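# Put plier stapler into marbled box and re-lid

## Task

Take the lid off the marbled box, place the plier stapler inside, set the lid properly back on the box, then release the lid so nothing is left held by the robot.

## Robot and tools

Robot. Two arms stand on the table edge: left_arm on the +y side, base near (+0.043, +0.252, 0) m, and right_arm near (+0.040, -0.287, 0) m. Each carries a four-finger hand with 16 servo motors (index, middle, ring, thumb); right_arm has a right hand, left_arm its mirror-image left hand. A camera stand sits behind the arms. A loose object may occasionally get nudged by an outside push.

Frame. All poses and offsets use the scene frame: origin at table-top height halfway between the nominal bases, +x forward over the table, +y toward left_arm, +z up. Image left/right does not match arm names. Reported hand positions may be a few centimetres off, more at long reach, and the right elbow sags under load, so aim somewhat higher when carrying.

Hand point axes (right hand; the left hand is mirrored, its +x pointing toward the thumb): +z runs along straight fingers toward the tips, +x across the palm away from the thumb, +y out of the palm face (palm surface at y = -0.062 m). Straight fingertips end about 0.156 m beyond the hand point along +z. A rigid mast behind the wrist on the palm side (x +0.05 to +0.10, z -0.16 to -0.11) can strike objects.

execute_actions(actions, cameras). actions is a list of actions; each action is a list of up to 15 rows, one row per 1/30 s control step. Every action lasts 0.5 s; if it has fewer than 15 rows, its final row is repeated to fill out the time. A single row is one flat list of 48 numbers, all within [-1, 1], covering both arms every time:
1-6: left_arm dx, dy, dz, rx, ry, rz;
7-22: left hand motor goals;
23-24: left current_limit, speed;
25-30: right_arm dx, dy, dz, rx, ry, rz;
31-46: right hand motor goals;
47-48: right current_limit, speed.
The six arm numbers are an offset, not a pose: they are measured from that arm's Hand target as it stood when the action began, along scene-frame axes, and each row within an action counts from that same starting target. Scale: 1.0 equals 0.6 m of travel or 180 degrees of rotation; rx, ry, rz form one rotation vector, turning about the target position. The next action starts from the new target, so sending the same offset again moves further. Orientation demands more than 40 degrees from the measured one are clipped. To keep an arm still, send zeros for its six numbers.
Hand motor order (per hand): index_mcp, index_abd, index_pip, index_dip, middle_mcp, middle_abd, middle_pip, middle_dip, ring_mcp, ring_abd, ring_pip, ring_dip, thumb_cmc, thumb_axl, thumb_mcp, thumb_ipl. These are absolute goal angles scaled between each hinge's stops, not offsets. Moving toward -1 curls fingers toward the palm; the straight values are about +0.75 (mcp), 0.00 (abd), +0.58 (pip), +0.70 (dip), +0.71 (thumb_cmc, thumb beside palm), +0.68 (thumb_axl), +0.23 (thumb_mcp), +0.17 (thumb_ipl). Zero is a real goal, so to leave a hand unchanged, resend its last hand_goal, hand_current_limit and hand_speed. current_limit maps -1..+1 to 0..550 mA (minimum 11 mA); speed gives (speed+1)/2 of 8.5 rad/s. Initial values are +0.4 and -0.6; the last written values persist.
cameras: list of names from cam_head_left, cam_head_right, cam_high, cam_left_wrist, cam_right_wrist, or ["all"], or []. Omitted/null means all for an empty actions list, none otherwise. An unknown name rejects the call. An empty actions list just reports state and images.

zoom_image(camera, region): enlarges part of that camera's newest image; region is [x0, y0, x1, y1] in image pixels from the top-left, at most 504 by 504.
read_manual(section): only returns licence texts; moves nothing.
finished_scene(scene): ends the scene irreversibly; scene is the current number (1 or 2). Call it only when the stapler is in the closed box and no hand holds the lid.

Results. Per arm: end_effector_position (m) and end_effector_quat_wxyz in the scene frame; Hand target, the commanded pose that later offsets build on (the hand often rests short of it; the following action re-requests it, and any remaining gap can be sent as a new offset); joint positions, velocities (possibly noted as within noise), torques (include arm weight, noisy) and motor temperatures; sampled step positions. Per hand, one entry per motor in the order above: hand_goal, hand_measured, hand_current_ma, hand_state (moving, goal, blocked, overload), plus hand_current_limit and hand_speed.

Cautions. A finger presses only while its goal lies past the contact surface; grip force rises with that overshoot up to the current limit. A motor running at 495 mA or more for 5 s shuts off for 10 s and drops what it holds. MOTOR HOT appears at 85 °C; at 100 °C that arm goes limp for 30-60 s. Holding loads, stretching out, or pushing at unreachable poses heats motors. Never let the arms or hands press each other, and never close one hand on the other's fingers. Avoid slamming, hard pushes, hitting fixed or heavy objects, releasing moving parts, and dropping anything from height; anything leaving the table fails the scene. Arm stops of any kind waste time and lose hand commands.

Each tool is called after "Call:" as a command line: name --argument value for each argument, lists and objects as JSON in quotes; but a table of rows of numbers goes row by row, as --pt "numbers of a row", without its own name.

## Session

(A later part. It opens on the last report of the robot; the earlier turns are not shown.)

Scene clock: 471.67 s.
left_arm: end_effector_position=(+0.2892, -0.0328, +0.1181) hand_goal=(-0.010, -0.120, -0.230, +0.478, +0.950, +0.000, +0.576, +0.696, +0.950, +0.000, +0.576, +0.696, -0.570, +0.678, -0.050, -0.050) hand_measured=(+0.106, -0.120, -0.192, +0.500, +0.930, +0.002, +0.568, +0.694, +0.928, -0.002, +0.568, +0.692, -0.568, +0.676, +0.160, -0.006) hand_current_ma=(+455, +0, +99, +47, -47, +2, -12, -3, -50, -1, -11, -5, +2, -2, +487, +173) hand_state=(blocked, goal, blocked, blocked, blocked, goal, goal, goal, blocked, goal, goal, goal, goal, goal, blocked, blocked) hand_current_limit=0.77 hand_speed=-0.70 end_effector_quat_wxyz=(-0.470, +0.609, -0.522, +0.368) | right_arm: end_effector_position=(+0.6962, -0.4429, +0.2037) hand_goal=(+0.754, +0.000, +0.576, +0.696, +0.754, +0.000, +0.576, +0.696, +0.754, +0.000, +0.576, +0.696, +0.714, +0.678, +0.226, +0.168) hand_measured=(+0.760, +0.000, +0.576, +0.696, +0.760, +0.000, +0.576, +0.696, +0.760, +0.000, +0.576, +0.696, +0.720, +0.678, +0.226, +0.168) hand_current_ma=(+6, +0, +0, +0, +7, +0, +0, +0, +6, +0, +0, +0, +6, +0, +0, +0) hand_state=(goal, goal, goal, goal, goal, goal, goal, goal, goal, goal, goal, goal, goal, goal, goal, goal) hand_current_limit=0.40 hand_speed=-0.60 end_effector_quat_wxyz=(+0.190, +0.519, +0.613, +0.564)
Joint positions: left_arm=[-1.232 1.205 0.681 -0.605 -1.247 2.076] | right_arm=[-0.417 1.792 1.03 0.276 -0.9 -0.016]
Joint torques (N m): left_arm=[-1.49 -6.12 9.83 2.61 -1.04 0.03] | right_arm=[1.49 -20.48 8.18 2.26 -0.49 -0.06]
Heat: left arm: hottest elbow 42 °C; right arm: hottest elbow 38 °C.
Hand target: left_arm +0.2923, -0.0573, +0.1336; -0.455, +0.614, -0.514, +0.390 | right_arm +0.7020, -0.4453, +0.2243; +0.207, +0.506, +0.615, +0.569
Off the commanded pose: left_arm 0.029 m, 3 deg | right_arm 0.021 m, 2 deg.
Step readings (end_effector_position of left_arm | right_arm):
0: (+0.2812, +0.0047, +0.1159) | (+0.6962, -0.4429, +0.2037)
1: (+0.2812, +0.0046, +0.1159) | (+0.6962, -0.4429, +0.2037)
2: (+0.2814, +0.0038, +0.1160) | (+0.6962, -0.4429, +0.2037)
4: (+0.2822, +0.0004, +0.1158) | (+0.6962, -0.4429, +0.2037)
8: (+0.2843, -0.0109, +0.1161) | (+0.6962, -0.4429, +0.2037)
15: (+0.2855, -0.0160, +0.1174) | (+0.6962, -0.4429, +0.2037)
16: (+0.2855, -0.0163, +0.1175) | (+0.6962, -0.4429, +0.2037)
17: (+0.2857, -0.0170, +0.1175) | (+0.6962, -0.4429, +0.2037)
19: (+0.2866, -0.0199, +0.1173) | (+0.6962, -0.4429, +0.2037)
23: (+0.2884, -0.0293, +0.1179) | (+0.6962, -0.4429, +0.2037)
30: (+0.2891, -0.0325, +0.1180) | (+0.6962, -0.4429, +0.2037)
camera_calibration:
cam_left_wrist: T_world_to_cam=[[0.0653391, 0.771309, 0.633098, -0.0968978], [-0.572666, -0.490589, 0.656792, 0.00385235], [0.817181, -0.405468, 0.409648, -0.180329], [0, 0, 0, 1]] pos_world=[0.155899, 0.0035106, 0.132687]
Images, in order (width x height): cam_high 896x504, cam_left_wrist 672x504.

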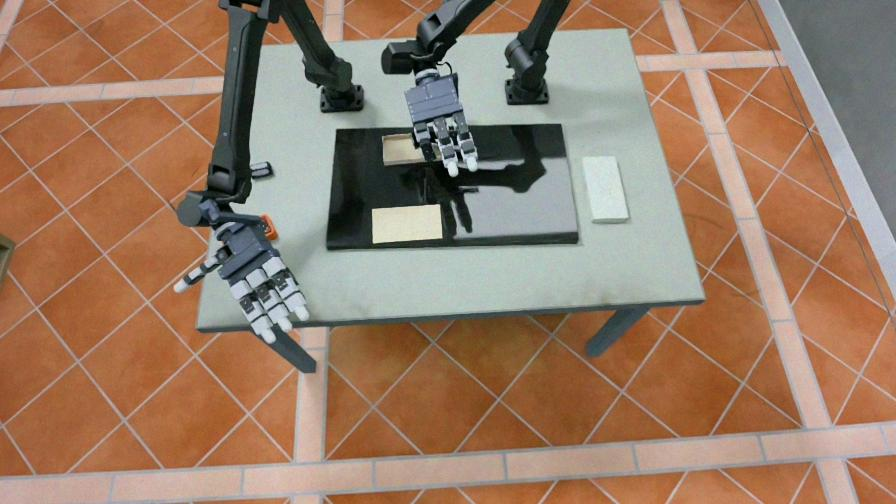

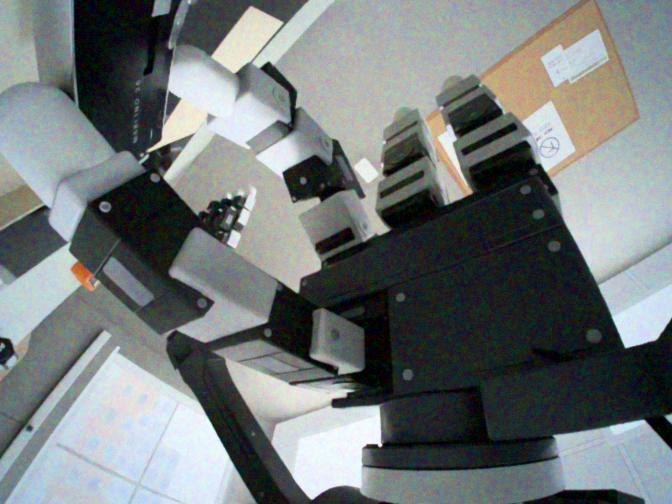

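Call:
execute_actions --actions '[[[0.0,0,-0.02,0,0,0,-0.01,-0.12,-0.23,0.478,0.95,0,0.576,0.696,0.95,0,0.576,0.696,-0.571,0.678,-0.05,-0.05,0.77,-0.7,0,0,0,0,0,0,0.754,0,0.576,0.696,0.754,0,0.576,0.696,0.754,0,0.576,0.696,0.714,0.678,0.226,0.168,0.4,-0.6]],[[0.0,0.0,-0.015,0,0,0,-0.01,-0.12,-0.23,0.478,0.95,0,0.576,0.696,0.95,0,0.576,0.696,-0.571,0.678,-0.05,-0.05,0.77,-0.7,0,0,0,0,0,0,0.754,0,0.576,0.696,0.754,0,0.576,0.696,0.754,0,0.576,0.696,0.714,0.678,0.226,0.168,0.4,-0.6]]]' --cameras '["cam_left_wrist","cam_high","cam_head_left"]'

Call:
zoom_image --camera "cam_head_left" --region '[440, 240, 600, 340]'

Call:
zoom_image --camera "cam_high" --region '[380, 90, 500, 180]'

Scene clock: 484.70 s.
left_arm: end_effector_position=(+0.2937, -0.0457, +0.1109) hand_goal=(-0.010, -0.120, -0.230, +0.478, +0.950, +0.000, +0.576, +0.696, +0.950, +0.000, +0.576, +0.696, -0.570, +0.678, -0.050, -0.050) hand_measured=(+0.106, -0.120, -0.192, +0.500, +0.930, +0.002, +0.568, +0.694, +0.928, -0.002, +0.568, +0.692, -0.572, +0.676, +0.160, -0.006) hand_current_ma=(+455, +0, +99, +47, -47, +2, -12, -3, -50, -1, -11, -5, -1, -2, +487, +173) hand_state=(blocked, goal, blocked, blocked, blocked, goal, goal, goal, blocked, goal, goal, goal, goal, goal, blocked, blocked) hand_current_limit=0.77 hand_speed=-0.70 end_effector_quat_wxyz=(-0.463, +0.615, -0.513, +0.380) | right_arm: end_effector_position=(+0.6962, -0.4429, +0.2037) hand_goal=(+0.754, +0.000, +0.576, +0.696, +0.754, +0.000, +0.576, +0.696, +0.754, +0.000, +0.576, +0.696, +0.714, +0.678, +0.226, +0.168) hand_measured=(+0.760, +0.000, +0.576, +0.696, +0.760, +0.000, +0.576, +0.696, +0.760, +0.000, +0.576, +0.696, +0.720, +0.678, +0.226, +0.168) hand_current_ma=(+6, +0, +0, +0, +7, +0, +0, +0, +6, +0, +0, +0, +6, +0, +0, +0) hand_state=(goal, goal, goal, goal, goal, goal, goal, goal, goal, goal, goal, goal, goal, goal, goal, goal) hand_current_limit=0.40 hand_speed=-0.60 end_effector_quat_wxyz=(+0.190, +0.519, +0.613, +0.564)
Joint positions: left_arm=[-1.232 1.242 0.681 -0.533 -1.247 2.077] | right_arm=[-0.417 1.792 1.03 0.276 -0.9 -0.016]
Joint torques (N m): left_arm=[-1.55 -6.48 7.28 2.65 -1.03 0.03] | right_arm=[1.49 -20.48 8.2 2.28 -0.49 -0.07]
Heat: left arm: hottest elbow 44 °C; right arm: hottest elbow 38 °C.
Hand target: left_arm +0.2923, -0.0573, +0.1125; -0.455, +0.614, -0.514, +0.390 | right_arm +0.7020, -0.4453, +0.2243; +0.207, +0.506, +0.615, +0.569
Off the commanded pose: left_arm 0.012 m, 1 deg | right_arm 0.021 m, 2 deg.
joint sent to its limit (left arm) — joint 6 (wrist roll), upper limit. The joint targets still meet the commanded pose.
Step readings (end_effector_position of left_arm | right_arm):
0: (+0.2891, -0.0327, +0.1180) | (+0.6962, -0.4429, +0.2037)
1: (+0.2892, -0.0329, +0.1180) | (+0.6962, -0.4429, +0.2037)
2: (+0.2894, -0.0333, +0.1180) | (+0.6962, -0.4429, +0.2037)
4: (+0.2901, -0.0354, +0.1171) | (+0.6962, -0.4429, +0.2037)
8: (+0.2912, -0.0386, +0.1150) | (+0.6962, -0.4429, +0.2037)
15: (+0.2917, -0.0400, +0.1143) | (+0.6962, -0.4429, +0.2037)
16: (+0.2918, -0.0402, +0.1144) | (+0.6962, -0.4429, +0.2037)
17: (+0.2919, -0.0406, +0.1143) | (+0.6962, -0.4429, +0.2037)
19: (+0.2926, -0.0424, +0.1139) | (+0.6962, -0.4429, +0.2037)
23: (+0.2934, -0.0446, +0.1116) | (+0.6962, -0.4429, +0.2037)
30: (+0.2937, -0.0455, +0.1108) | (+0.6962, -0.4429, +0.2037)
camera_calibration:
cam_left_wrist: T_world_to_cam=[[0.0582325, 0.791635, 0.608213, -0.0769018], [-0.580453, -0.468828, 0.665789, 0.00717451], [0.812209, -0.391809, 0.432206, -0.186735], [0, 0, 0, 1]] pos_world=[0.16031, -0.0089226, 0.122704]
Images, in order (width x height): cam_head_left 896x504, cam_high 896x504, cam_left_wrist 672x504.

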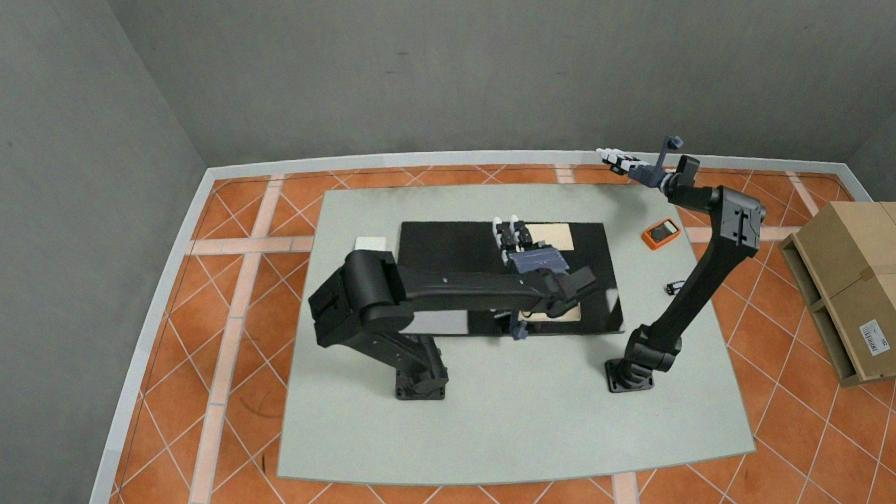

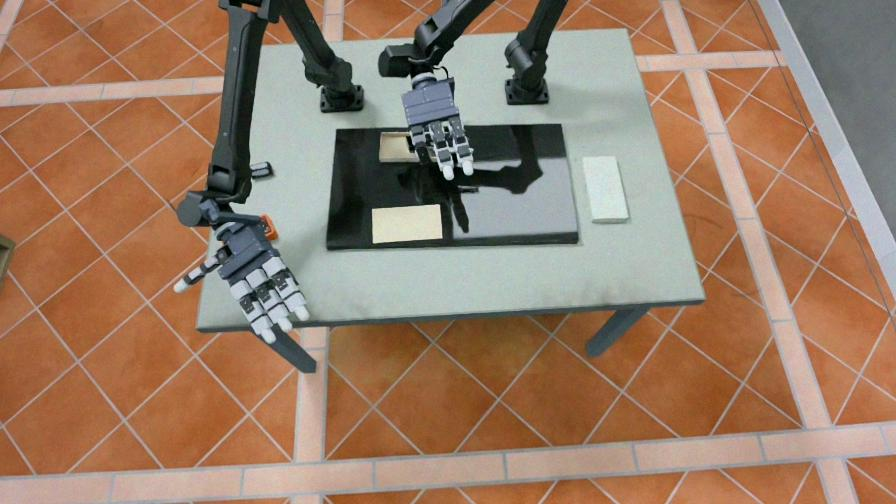

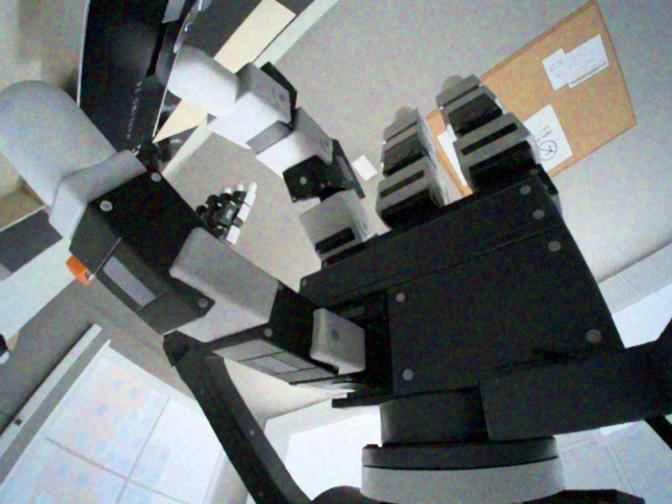

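Scaled by 3.150 from the camera's 896x504 image, which has a finer 1280x720 frame.

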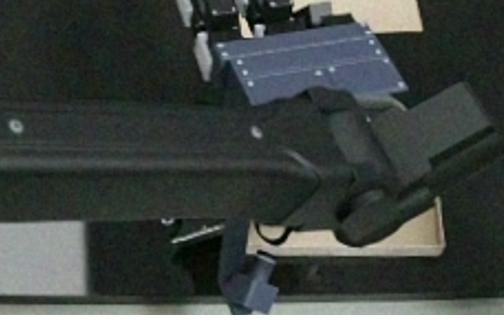

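Scaled by 4.200 from the camera's 896x504 image, which has a finer 1280x720 frame.

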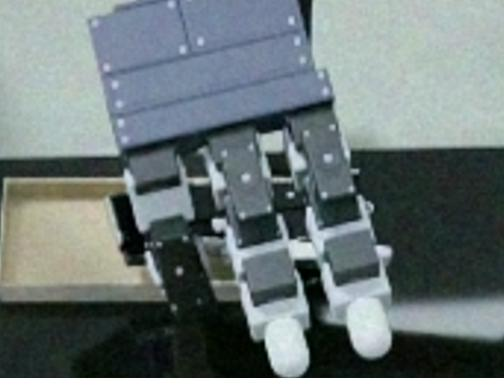

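Call:
execute_actions --actions '[[[-0.004,0.02,0.035,0,0,0,-0.01,-0.12,-0.23,0.478,0.95,0,0.576,0.696,0.95,0,0.576,0.696,-0.571,0.678,-0.05,-0.05,0.77,-0.7,0,0,0,0,0,0,0.754,0,0.576,0.696,0.754,0,0.576,0.696,0.754,0,0.576,0.696,0.714,0.678,0.226,0.168,0.4,-0.6]],[[-0.006,0.035,0.008,0,0,0.004,-0.01,-0.12,-0.23,0.478,0.95,0,0.576,0.696,0.95,0,0.576,0.696,-0.571,0.678,-0.05,-0.05,0.77,-0.7,0,0,0,0,0,0,0.754,0,0.576,0.696,0.754,0,0.576,0.696,0.754,0,0.576,0.696,0.714,0.678,0.226,0.168,0.4,-0.6]]]' --cameras '["cam_left_wrist","cam_high"]'

Call:
zoom_image --camera "cam_high" --region '[370, 90, 490, 180]'

Scene clock: 493.00 s.
left_arm: end_effector_position=(+0.2872, -0.0278, +0.1375) hand_goal=(-0.010, -0.120, -0.230, +0.478, +0.950, +0.000, +0.576, +0.696, +0.950, +0.000, +0.576, +0.696, -0.570, +0.678, -0.050, -0.050) hand_measured=(+0.106, -0.110, -0.192, +0.500, +0.930, +0.002, +0.568, +0.694, +0.928, -0.002, +0.568, +0.692, -0.578, +0.676, +0.158, -0.006) hand_current_ma=(+455, +15, +99, +47, -47, +2, -12, -3, -50, -1, -11, -5, -15, -2, +487, +173) hand_state=(blocked, goal, blocked, blocked, goal, goal, goal, goal, blocked, goal, goal, goal, goal, goal, blocked, blocked) hand_current_limit=0.77 hand_speed=-0.70 end_effector_quat_wxyz=(-0.456, +0.619, -0.506, +0.390) | right_arm: end_effector_position=(+0.6962, -0.4429, +0.2037) hand_goal=(+0.754, +0.000, +0.576, +0.696, +0.754, +0.000, +0.576, +0.696, +0.754, +0.000, +0.576, +0.696, +0.714, +0.678, +0.226, +0.168) hand_measured=(+0.760, +0.000, +0.576, +0.696, +0.760, +0.000, +0.576, +0.696, +0.760, +0.000, +0.576, +0.696, +0.720, +0.678, +0.226, +0.168) hand_current_ma=(+6, +0, +0, +0, +7, +0, +0, +0, +6, +0, +0, +0, +6, +0, +0, +0) hand_state=(goal, goal, goal, goal, goal, goal, goal, goal, goal, goal, goal, goal, goal, goal, goal, goal) hand_current_limit=0.40 hand_speed=-0.60 end_effector_quat_wxyz=(+0.190, +0.519, +0.613, +0.564)
Joint positions: left_arm=[-1.232 1.127 0.666 -0.606 -1.246 2.077] | right_arm=[-0.417 1.792 1.03 0.276 -0.9 -0.016]
Joint torques (N m): left_arm=[-0.38 -6.95 6.78 1.09 -1.08 0.03] | right_arm=[1.49 -20.48 8.2 2.25 -0.48 -0.06]
Heat: left arm: hottest elbow 44 °C; right arm: hottest elbow 38 °C.
Hand target: left_arm +0.2863, -0.0243, +0.1382; -0.458, +0.617, -0.510, +0.387 | right_arm +0.7020, -0.4453, +0.2243; +0.207, +0.506, +0.615, +0.569
Off the commanded pose: left_arm 0.004 m, 1 deg | right_arm 0.021 m, 2 deg.
joint sent to its limit (left arm) — joint 6 (wrist roll), upper limit. The joint targets still meet the commanded pose.
Step readings (end_effector_position of left_arm | right_arm):
0: (+0.2937, -0.0457, +0.1109) | (+0.6962, -0.4429, +0.2037)
1: (+0.2937, -0.0457, +0.1109) | (+0.6962, -0.4429, +0.2037)
2: (+0.2937, -0.0457, +0.1110) | (+0.6962, -0.4429, +0.2037)
4: (+0.2933, -0.0444, +0.1123) | (+0.6962, -0.4429, +0.2037)
8: (+0.2919, -0.0406, +0.1200) | (+0.6962, -0.4429, +0.2037)
15: (+0.2912, -0.0386, +0.1236) | (+0.6962, -0.4429, +0.2037)
16: (+0.2912, -0.0384, +0.1235) | (+0.6962, -0.4429, +0.2037)
17: (+0.2909, -0.0380, +0.1240) | (+0.6962, -0.4429, +0.2037)
19: (+0.2901, -0.0359, +0.1265) | (+0.6962, -0.4429, +0.2037)
23: (+0.2882, -0.0305, +0.1350) | (+0.6962, -0.4429, +0.2037)
30: (+0.2873, -0.0280, +0.1377) | (+0.6962, -0.4429, +0.2037)
camera_calibration:
cam_left_wrist: T_world_to_cam=[[0.0535024, 0.807735, 0.587114, -0.102134], [-0.586385, -0.450491, 0.673209, -0.0047435], [0.808263, -0.380293, 0.449541, -0.186988], [0, 0, 0, 1]] pos_world=[0.153819, 0.0092499, 0.147217]
Images, in order (width x height): cam_high 896x504, cam_left_wrist 672x504.

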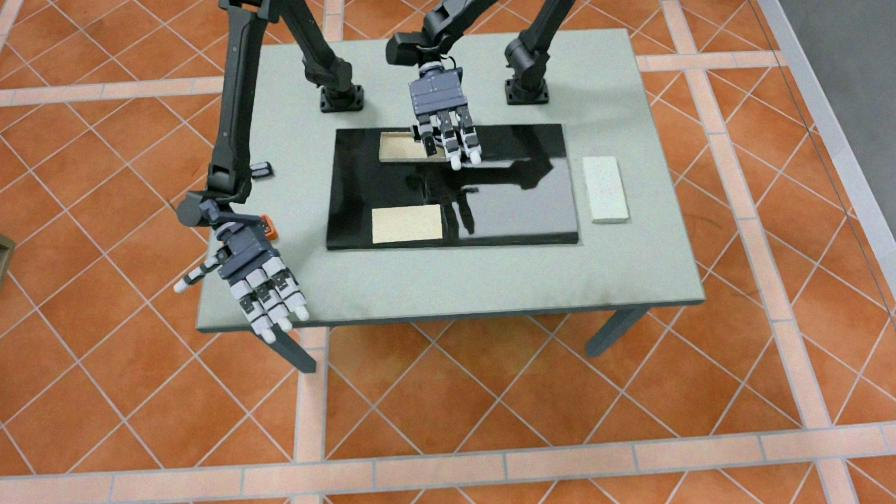

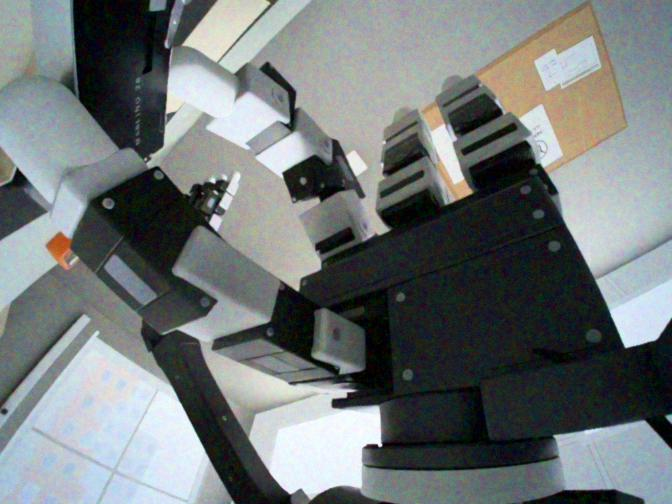

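Scaled by 4.200 from the camera's 896x504 image, which has a finer 1280x720 frame.

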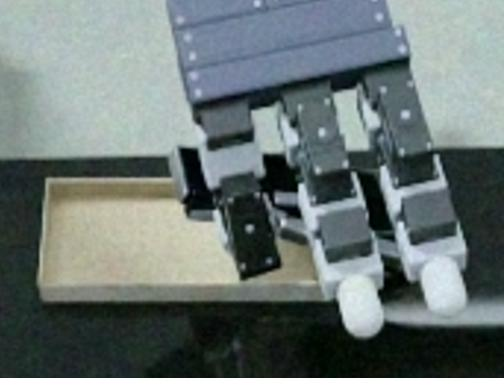

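Call:
execute_actions --actions '[[[0.0,-0.038,0.002,0,0,-0.004,-0.01,-0.12,-0.23,0.478,0.95,0,0.576,0.696,0.95,0,0.576,0.696,-0.571,0.678,-0.05,-0.05,0.77,-0.7,0,0,0,0,0,0,0.754,0,0.576,0.696,0.754,0,0.576,0.696,0.754,0,0.576,0.696,0.714,0.678,0.226,0.168,0.4,-0.6]],[[0.0,-0.038,0.002,0,0,-0.004,-0.01,-0.12,-0.23,0.478,0.95,0,0.576,0.696,0.95,0,0.576,0.696,-0.571,0.678,-0.05,-0.05,0.77,-0.7,0,0,0,0,0,0,0.754,0,0.576,0.696,0.754,0,0.576,0.696,0.754,0,0.576,0.696,0.714,0.678,0.226,0.168,0.4,-0.6]]]' --cameras '["cam_left_wrist","cam_high","cam_head_right"]'

Call:
zoom_image --camera "cam_high" --region '[370, 90, 490, 180]'

Call:
zoom_image --camera "cam_head_right" --region '[330, 220, 510, 330]'

Scene clock: 503.17 s.
left_arm: end_effector_position=(+0.2847, -0.0507, +0.1256) hand_goal=(-0.010, -0.120, -0.230, +0.478, +0.950, +0.000, +0.576, +0.696, +0.950, +0.000, +0.576, +0.696, -0.570, +0.678, -0.050, -0.050) hand_measured=(+0.106, -0.112, -0.192, +0.500, +0.930, +0.002, +0.568, +0.694, +0.928, -0.002, +0.568, +0.692, -0.580, +0.676, +0.158, -0.006) hand_current_ma=(+455, +11, +99, +47, -47, +2, -12, -3, -50, -1, -11, -5, -16, -2, +487, +173) hand_state=(blocked, goal, blocked, blocked, goal, goal, goal, goal, blocked, goal, goal, goal, goal, goal, blocked, blocked) hand_current_limit=0.77 hand_speed=-0.70 end_effector_quat_wxyz=(-0.461, +0.606, -0.526, +0.378) | right_arm: end_effector_position=(+0.6962, -0.4429, +0.2037) hand_goal=(+0.754, +0.000, +0.576, +0.696, +0.754, +0.000, +0.576, +0.696, +0.754, +0.000, +0.576, +0.696, +0.714, +0.678, +0.226, +0.168) hand_measured=(+0.760, +0.000, +0.576, +0.696, +0.760, +0.000, +0.576, +0.696, +0.760, +0.000, +0.576, +0.696, +0.720, +0.678, +0.226, +0.168) hand_current_ma=(+6, +0, +0, +0, +7, +0, +0, +0, +6, +0, +0, +0, +6, +0, +0, +0) hand_state=(goal, goal, goal, goal, goal, goal, goal, goal, goal, goal, goal, goal, goal, goal, goal, goal) hand_current_limit=0.40 hand_speed=-0.60 end_effector_quat_wxyz=(+0.190, +0.519, +0.613, +0.564)
Joint positions: left_arm=[-1.259 1.224 0.717 -0.623 -1.247 2.06] | right_arm=[-0.417 1.792 1.03 0.276 -0.9 -0.016]
Joint torques (N m): left_arm=[-1.49 -6.65 10.02 1.17 -1.3 -0.11] | right_arm=[1.44 -20.48 8.18 2.26 -0.48 -0.07]
Heat: left arm: hottest elbow 43 °C; right arm: hottest elbow 38 °C.
Hand target: left_arm +0.2862, -0.0699, +0.1407; -0.453, +0.610, -0.518, +0.393 | right_arm +0.7020, -0.4453, +0.2243; +0.207, +0.506, +0.615, +0.569
Off the commanded pose: left_arm 0.024 m, 2 deg | right_arm 0.021 m, 2 deg.
Step readings (end_effector_position of left_arm | right_arm):
0: (+0.2872, -0.0278, +0.1375) | (+0.6962, -0.4429, +0.2037)
1: (+0.2872, -0.0278, +0.1375) | (+0.6962, -0.4429, +0.2037)
2: (+0.2872, -0.0278, +0.1375) | (+0.6962, -0.4429, +0.2037)
4: (+0.2873, -0.0279, +0.1359) | (+0.6962, -0.4429, +0.2037)
8: (+0.2863, -0.0293, +0.1285) | (+0.6962, -0.4429, +0.2037)
15: (+0.2856, -0.0303, +0.1247) | (+0.6962, -0.4429, +0.2037)
16: (+0.2856, -0.0305, +0.1250) | (+0.6962, -0.4429, +0.2037)
17: (+0.2854, -0.0313, +0.1251) | (+0.6962, -0.4429, +0.2037)
19: (+0.2855, -0.0347, +0.1252) | (+0.6962, -0.4429, +0.2037)
23: (+0.2850, -0.0461, +0.1248) | (+0.6962, -0.4429, +0.2037)
30: (+0.2847, -0.0505, +0.1254) | (+0.6962, -0.4429, +0.2037)
camera_calibration:
cam_left_wrist: T_world_to_cam=[[0.0816149, 0.778939, 0.621767, -0.0903559], [-0.585281, -0.467493, 0.662493, -0.00834815], [0.806713, -0.417977, 0.417743, -0.18571], [0, 0, 0, 1]] pos_world=[0.152303, -0.0111435, 0.13929]
Images, in order (width x height): cam_head_right 896x504, cam_high 896x504, cam_left_wrist 672x504.

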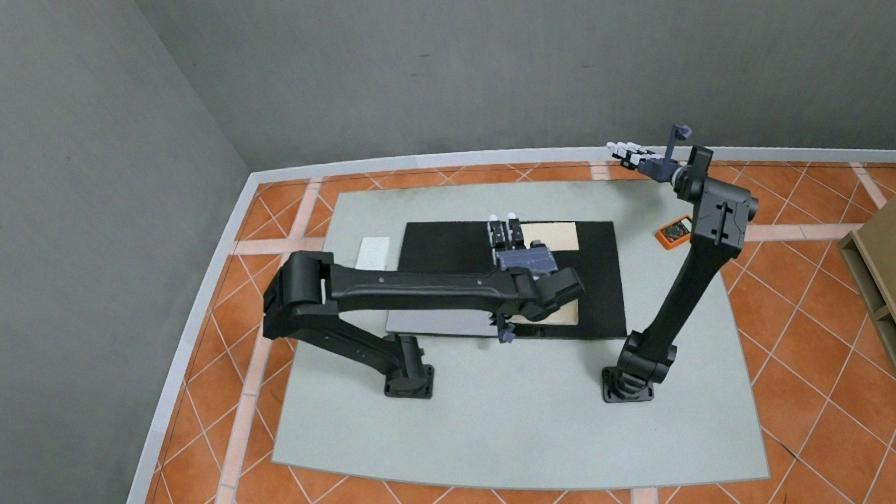

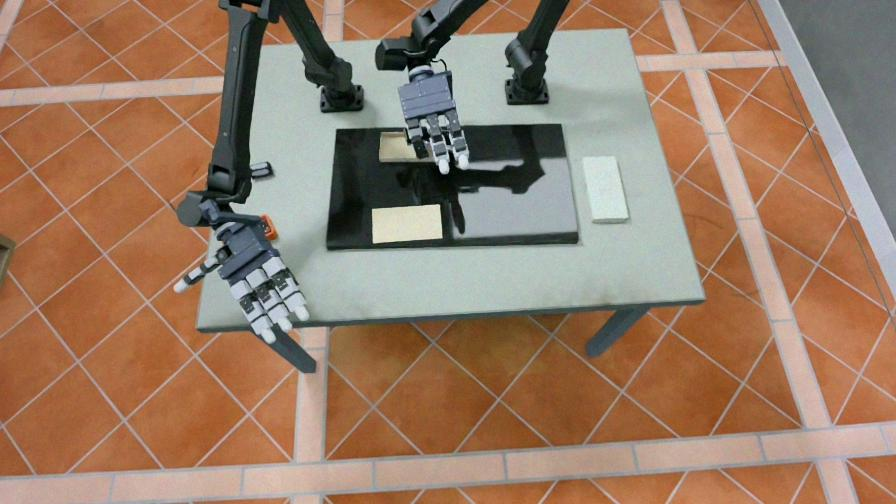

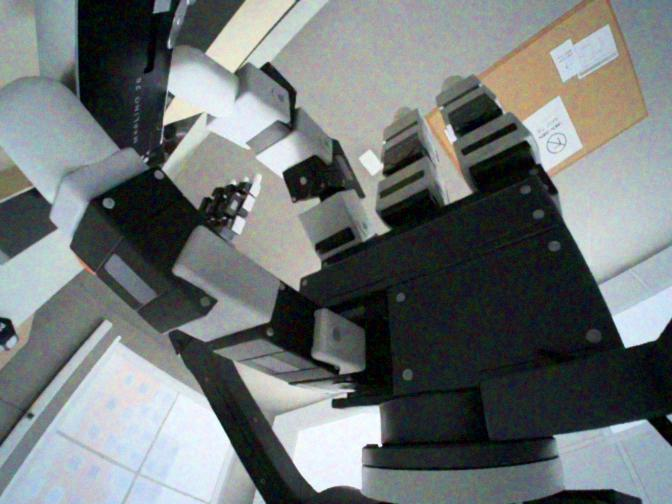

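Scaled by 4.200 from the camera's 896x504 image, which has a finer 1280x720 frame.

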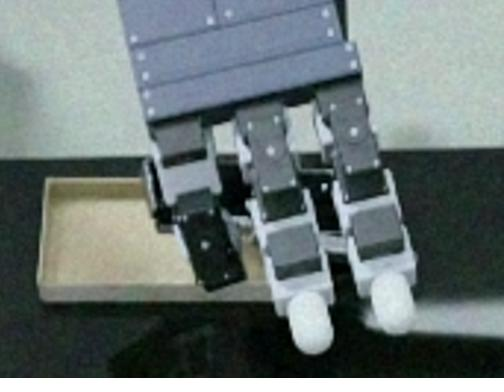

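Scaled by 2.800 from the camera's 896x504 image, which has a finer 1280x720 frame.

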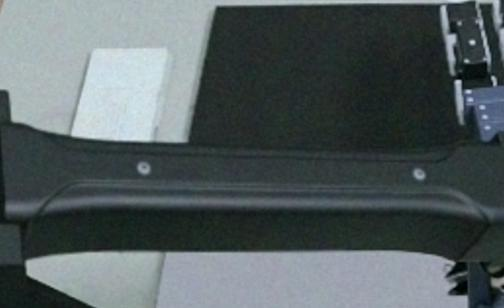

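Call:
execute_actions --actions '[]'

Call:
zoom_image --camera "cam_high" --region '[370, 90, 490, 180]'

Scene clock: 506.80 s.
left_arm: end_effector_position=(+0.2847, -0.0507, +0.1255) hand_goal=(-0.010, -0.120, -0.230, +0.478, +0.950, +0.000, +0.576, +0.696, +0.950, +0.000, +0.576, +0.696, -0.570, +0.678, -0.050, -0.050) hand_measured=(+0.106, -0.112, -0.192, +0.500, +0.930, +0.002, +0.568, +0.694, +0.928, -0.002, +0.568, +0.692, -0.580, +0.676, +0.158, -0.006) hand_current_ma=(+455, +11, +99, +47, -47, +2, -12, -3, -50, -1, -11, -5, -16, -2, +487, +173) hand_state=(blocked, goal, blocked, blocked, goal, goal, goal, goal, blocked, goal, goal, goal, goal, goal, blocked, blocked) hand_current_limit=0.77 hand_speed=-0.70 end_effector_quat_wxyz=(-0.461, +0.606, -0.526, +0.378) | right_arm: end_effector_position=(+0.6962, -0.4429, +0.2037) hand_goal=(+0.754, +0.000, +0.576, +0.696, +0.754, +0.000, +0.576, +0.696, +0.754, +0.000, +0.576, +0.696, +0.714, +0.678, +0.226, +0.168) hand_measured=(+0.760, +0.000, +0.576, +0.696, +0.760, +0.000, +0.576, +0.696, +0.760, +0.000, +0.576, +0.696, +0.720, +0.678, +0.226, +0.168) hand_current_ma=(+6, +0, +0, +0, +7, +0, +0, +0, +6, +0, +0, +0, +6, +0, +0, +0) hand_state=(goal, goal, goal, goal, goal, goal, goal, goal, goal, goal, goal, goal, goal, goal, goal, goal) hand_current_limit=0.40 hand_speed=-0.60 end_effector_quat_wxyz=(+0.190, +0.519, +0.613, +0.564)
Joint positions: left_arm=[-1.259 1.224 0.717 -0.623 -1.247 2.06] | right_arm=[-0.417 1.792 1.03 0.276 -0.9 -0.016]
Joint velocities: within noise
Joint torques (N m): left_arm=[-1.44 -6.59 10.02 1.2 -1.3 -0.11] | right_arm=[1.44 -20.48 8.2 2.26 -0.48 -0.07]
Motor temperatures (°C): left_arm=[24 32 42 27 29 24] | right_arm=[25 34 38 28 26 24]
Heat: left arm: hottest elbow 42 °C; right arm: hottest elbow 38 °C.
Hand target: left_arm +0.2863, -0.0700, +0.1407; -0.453, +0.610, -0.518, +0.393 | right_arm +0.7020, -0.4453, +0.2243; +0.207, +0.506, +0.615, +0.569
Off the commanded pose: left_arm 0.025 m, 2 deg | right_arm 0.021 m, 2 deg.
camera_calibration:
cam_left_wrist: T_world_to_cam=[[0.0816358, 0.778982, 0.62171, -0.0902884], [-0.585136, -0.46751, 0.662608, -0.00831993], [0.806815, -0.417878, 0.417645, -0.185669], [0, 0, 0, 1]] pos_world=[0.152303, -0.0111434, 0.13919]
cam_right_wrist: T_world_to_cam=[[0.61064, -0.720166, 0.329364, -0.777212], [-0.621498, -0.693575, -0.36427, 0.148708], [0.490773, 0.0177387, -0.871107, -0.0345719], [0, 0, 0, 1]] pos_world=[0.583985, -0.455968, 0.280039]

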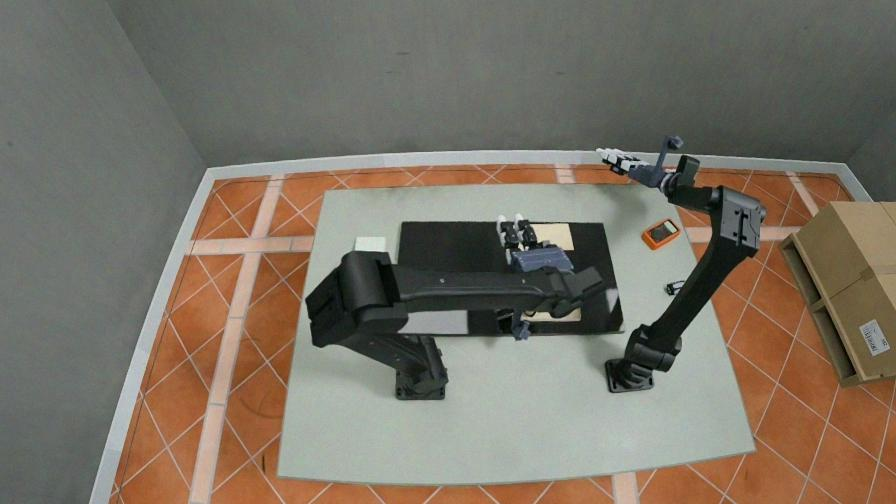

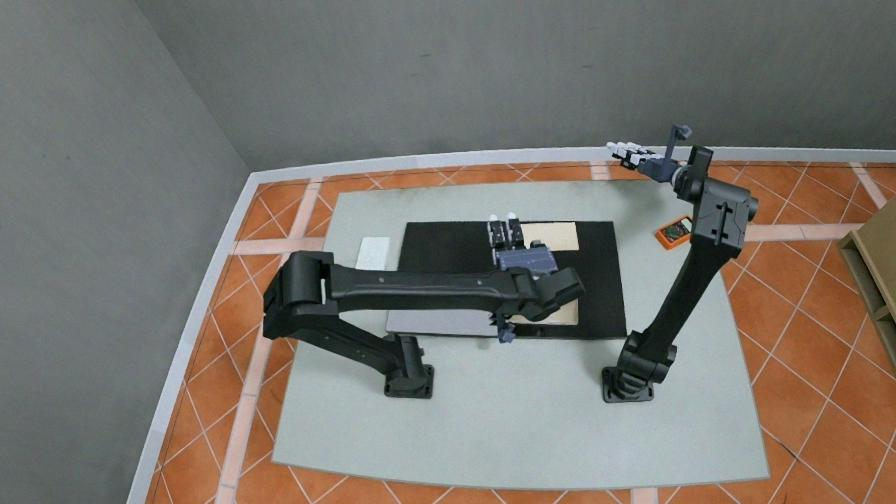

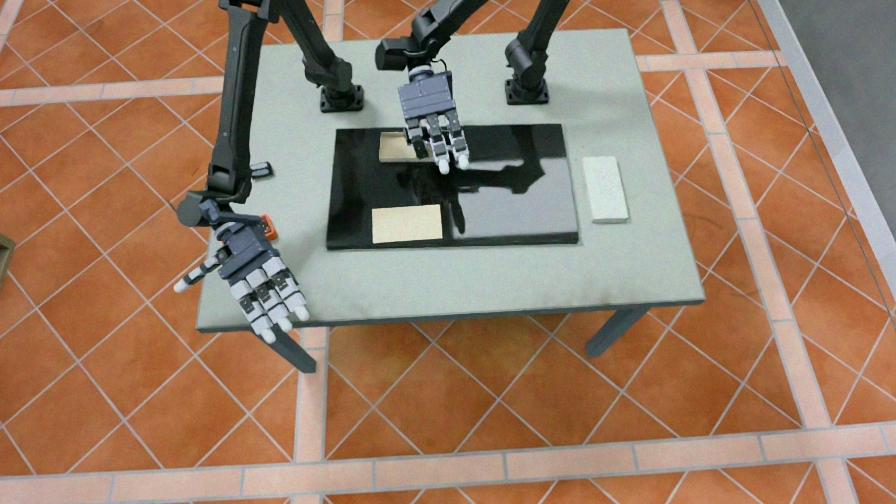

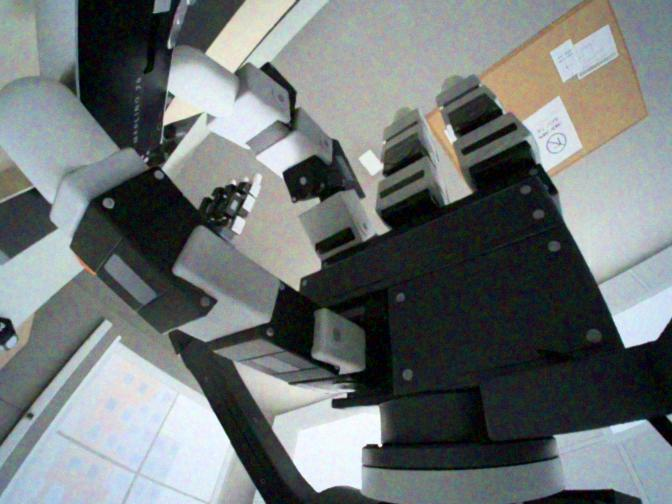

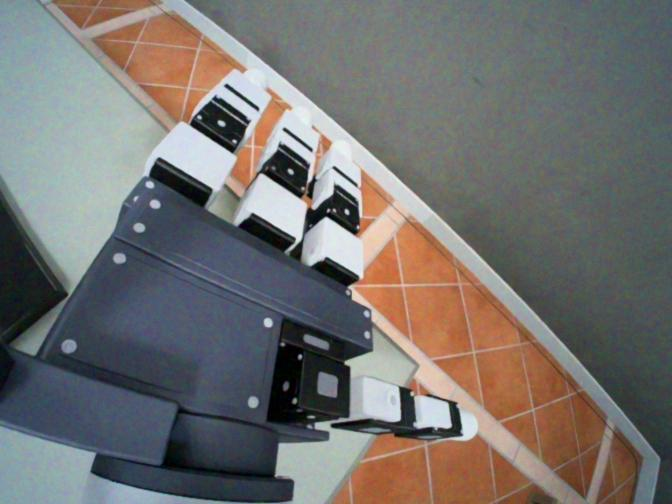

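Scaled by 4.200 from the camera's 896x504 image, which has a finer 1280x720 frame.

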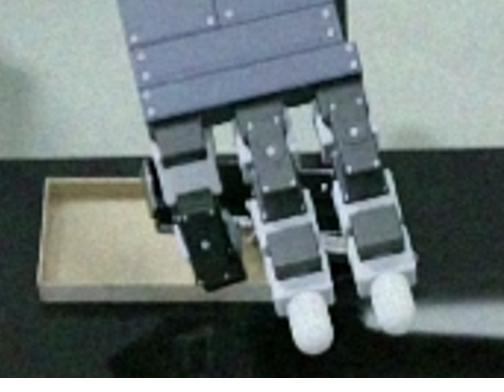

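Call:
execute_actions --actions '[[[0,0,0.009,0,0,0,-0.01,-0.12,-0.23,0.478,0.95,0,0.576,0.696,0.95,0,0.576,0.696,-0.571,0.678,-0.05,-0.05,0.77,-0.7,0,0,0,0,0,0,0.754,0,0.576,0.696,0.754,0,0.576,0.696,0.754,0,0.576,0.696,0.714,0.678,0.226,0.168,0.4,-0.6]],[[0,0,0.009,0,0,0,-0.01,-0.12,-0.23,0.478,0.95,0,0.576,0.696,0.95,0,0.576,0.696,-0.571,0.678,-0.05,-0.05,0.77,-0.7,0,0,0,0,0,0,0.754,0,0.576,0.696,0.754,0,0.576,0.696,0.754,0,0.576,0.696,0.714,0.678,0.226,0.168,0.4,-0.6]],[[0,0,0.009,0,0,0,-0.01,-0.12,-0.23,0.478,0.95,0,0.576,0.696,0.95,0,0.576,0.696,-0.571,0.678,-0.05,-0.05,0.77,-0.7,0,0,0,0,0,0,0.754,0,0.576,0.696,0.754,0,0.576,0.696,0.754,0,0.576,0.696,0.714,0.678,0.226,0.168,0.4,-0.6]]]'

Scene clock: 509.67 s.
left_arm: end_effector_position=(+0.2849, -0.0513, +0.1335) hand_goal=(-0.010, -0.120, -0.230, +0.478, +0.950, +0.000, +0.576, +0.696, +0.950, +0.000, +0.576, +0.696, -0.570, +0.678, -0.050, -0.050) hand_measured=(+0.106, -0.112, -0.192, +0.500, +0.930, +0.002, +0.568, +0.694, +0.928, -0.002, +0.568, +0.692, -0.580, +0.676, +0.158, -0.006) hand_current_ma=(+455, +11, +99, +47, -47, +2, -12, -3, -50, -1, -11, -5, -16, -2, +487, +173) hand_state=(blocked, goal, blocked, blocked, goal, goal, goal, goal, blocked, goal, goal, goal, goal, goal, blocked, blocked) hand_current_limit=0.77 hand_speed=-0.70 end_effector_quat_wxyz=(-0.466, +0.603, -0.531, +0.371) | right_arm: end_effector_position=(+0.6962, -0.4429, +0.2037) hand_goal=(+0.754, +0.000, +0.576, +0.696, +0.754, +0.000, +0.576, +0.696, +0.754, +0.000, +0.576, +0.696, +0.714, +0.678, +0.226, +0.168) hand_measured=(+0.760, +0.000, +0.576, +0.696, +0.760, +0.000, +0.576, +0.696, +0.760, +0.000, +0.576, +0.696, +0.720, +0.678, +0.226, +0.168) hand_current_ma=(+6, +0, +0, +0, +7, +0, +0, +0, +6, +0, +0, +0, +6, +0, +0, +0) hand_state=(goal, goal, goal, goal, goal, goal, goal, goal, goal, goal, goal, goal, goal, goal, goal, goal) hand_current_limit=0.40 hand_speed=-0.60 end_effector_quat_wxyz=(+0.190, +0.519, +0.613, +0.564)
Joint positions: left_arm=[-1.259 1.224 0.746 -0.675 -1.247 2.058] | right_arm=[-0.417 1.792 1.03 0.276 -0.9 -0.016]
Joint torques (N m): left_arm=[-1.38 -8.88 10.15 1.11 -1.31 -0.09] | right_arm=[1.44 -20.48 8.18 2.26 -0.49 -0.07]
Heat: left arm: hottest elbow 43 °C; right arm: hottest elbow 38 °C.
Hand target: left_arm +0.2863, -0.0700, +0.1569; -0.453, +0.610, -0.517, +0.393 | right_arm +0.7020, -0.4453, +0.2243; +0.207, +0.506, +0.615, +0.569
Off the commanded pose: left_arm 0.030 m, 3 deg | right_arm 0.021 m, 2 deg.
Step readings (end_effector_position of left_arm | right_arm):
0: (+0.2847, -0.0507, +0.1255) | (+0.6962, -0.4429, +0.2037)
1: (+0.2847, -0.0507, +0.1255) | (+0.6962, -0.4429, +0.2037)
2: (+0.2847, -0.0506, +0.1255) | (+0.6962, -0.4429, +0.2037)
4: (+0.2847, -0.0507, +0.1263) | (+0.6962, -0.4429, +0.2037)
8: (+0.2848, -0.0509, +0.1275) | (+0.6962, -0.4429, +0.2037)
15: (+0.2847, -0.0508, +0.1280) | (+0.6962, -0.4429, +0.2037)
16: (+0.2848, -0.0509, +0.1281) | (+0.6962, -0.4429, +0.2037)
17: (+0.2847, -0.0507, +0.1282) | (+0.6962, -0.4429, +0.2037)
19: (+0.2847, -0.0507, +0.1288) | (+0.6962, -0.4429, +0.2037)
23: (+0.2848, -0.0510, +0.1300) | (+0.6962, -0.4429, +0.2037)
30: (+0.2848, -0.0510, +0.1307) | (+0.6962, -0.4429, +0.2037)
31: (+0.2848, -0.0510, +0.1306) | (+0.6962, -0.4429, +0.2037)
32: (+0.2848, -0.0510, +0.1308) | (+0.6962, -0.4429, +0.2037)
34: (+0.2848, -0.0509, +0.1315) | (+0.6962, -0.4429, +0.2037)
38: (+0.2849, -0.0512, +0.1327) | (+0.6962, -0.4429, +0.2037)
45: (+0.2849, -0.0513, +0.1334) | (+0.6962, -0.4429, +0.2037)

Call:
execute_actions --actions '[[[0,-0.03,0.012,0,0,0,-0.01,-0.12,-0.23,0.478,0.95,0,0.576,0.696,0.95,0,0.576,0.696,-0.571,0.678,-0.05,-0.05,0.77,-0.7,0,0,0,0,0,0,0.754,0,0.576,0.696,0.754,0,0.576,0.696,0.754,0,0.576,0.696,0.714,0.678,0.226,0.168,0.4,-0.6]],[[0,-0.03,0.01,0,0,0,-0.01,-0.12,-0.23,0.478,0.95,0,0.576,0.696,0.95,0,0.576,0.696,-0.571,0.678,-0.05,-0.05,0.77,-0.7,0,0,0,0,0,0,0.754,0,0.576,0.696,0.754,0,0.576,0.696,0.754,0,0.576,0.696,0.714,0.678,0.226,0.168,0.4,-0.6]]]' --cameras '["cam_high"]'

Call:
zoom_image --camera "cam_high" --region '[370, 90, 490, 180]'

Scene clock: 512.43 s.
left_arm: end_effector_position=(+0.2860, -0.0865, +0.1544) hand_goal=(-0.010, -0.120, -0.230, +0.478, +0.950, +0.000, +0.576, +0.696, +0.950, +0.000, +0.576, +0.696, -0.570, +0.678, -0.050, -0.050) hand_measured=(+0.106, -0.114, -0.192, +0.500, +0.930, +0.002, +0.568, +0.694, +0.928, -0.002, +0.568, +0.692, -0.578, +0.676, +0.158, -0.006) hand_current_ma=(+455, +9, +102, +49, -47, +2, -12, -3, -50, -1, -11, -5, -13, -2, +487, +173) hand_state=(blocked, goal, blocked, blocked, goal, goal, goal, goal, blocked, goal, goal, goal, goal, goal, blocked, blocked) hand_current_limit=0.77 hand_speed=-0.70 end_effector_quat_wxyz=(-0.462, +0.607, -0.526, +0.378) | right_arm: end_effector_position=(+0.6962, -0.4429, +0.2037) hand_goal=(+0.754, +0.000, +0.576, +0.696, +0.754, +0.000, +0.576, +0.696, +0.754, +0.000, +0.576, +0.696, +0.714, +0.678, +0.226, +0.168) hand_measured=(+0.760, +0.000, +0.576, +0.696, +0.760, +0.000, +0.576, +0.696, +0.760, +0.000, +0.576, +0.696, +0.720, +0.678, +0.226, +0.168) hand_current_ma=(+6, +0, +0, +0, +7, +0, +0, +0, +6, +0, +0, +0, +6, +0, +0, +0) hand_state=(goal, goal, goal, goal, goal, goal, goal, goal, goal, goal, goal, goal, goal, goal, goal, goal) hand_current_limit=0.40 hand_speed=-0.60 end_effector_quat_wxyz=(+0.190, +0.519, +0.613, +0.564)
Joint positions: left_arm=[-1.286 1.293 0.868 -0.784 -1.257 1.978] | right_arm=[-0.417 1.792 1.03 0.276 -0.9 -0.016]
Joint torques (N m): left_arm=[-1.49 -8.18 10.32 1.05 -1.39 -0.1] | right_arm=[1.44 -20.48 8.21 2.25 -0.49 -0.07]
Heat: left arm: hottest elbow 43 °C; right arm: hottest elbow 38 °C.
Hand target: left_arm +0.2863, -0.1059, +0.1701; -0.453, +0.610, -0.517, +0.393 | right_arm +0.7020, -0.4453, +0.2243; +0.207, +0.506, +0.615, +0.569
Off the commanded pose: left_arm 0.025 m, 2 deg | right_arm 0.021 m, 2 deg.
Step readings (end_effector_position of left_arm | right_arm):
0: (+0.2849, -0.0513, +0.1335) | (+0.6962, -0.4429, +0.2037)
1: (+0.2849, -0.0514, +0.1336) | (+0.6962, -0.4429, +0.2037)
2: (+0.2850, -0.0516, +0.1346) | (+0.6962, -0.4429, +0.2037)
4: (+0.2851, -0.0534, +0.1378) | (+0.6962, -0.4429, +0.2037)
8: (+0.2859, -0.0641, +0.1476) | (+0.6962, -0.4429, +0.2037)
15: (+0.2859, -0.0702, +0.1503) | (+0.6962, -0.4429, +0.2037)
16: (+0.2860, -0.0704, +0.1502) | (+0.6962, -0.4429, +0.2037)
17: (+0.2859, -0.0710, +0.1505) | (+0.6962, -0.4429, +0.2037)
19: (+0.2862, -0.0732, +0.1510) | (+0.6962, -0.4429, +0.2037)
23: (+0.2863, -0.0826, +0.1524) | (+0.6962, -0.4429, +0.2037)
30: (+0.2860, -0.0862, +0.1545) | (+0.6962, -0.4429, +0.2037)
Images, in order (width x height): cam_high 896x504.

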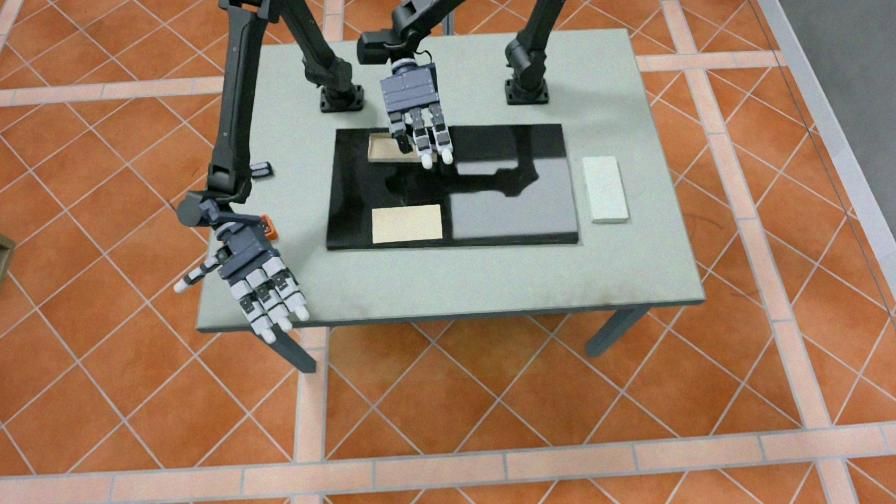

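Scaled by 4.200 from the camera's 896x504 image, which has a finer 1280x720 frame.

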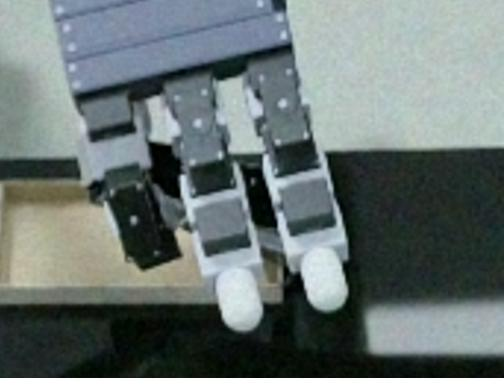

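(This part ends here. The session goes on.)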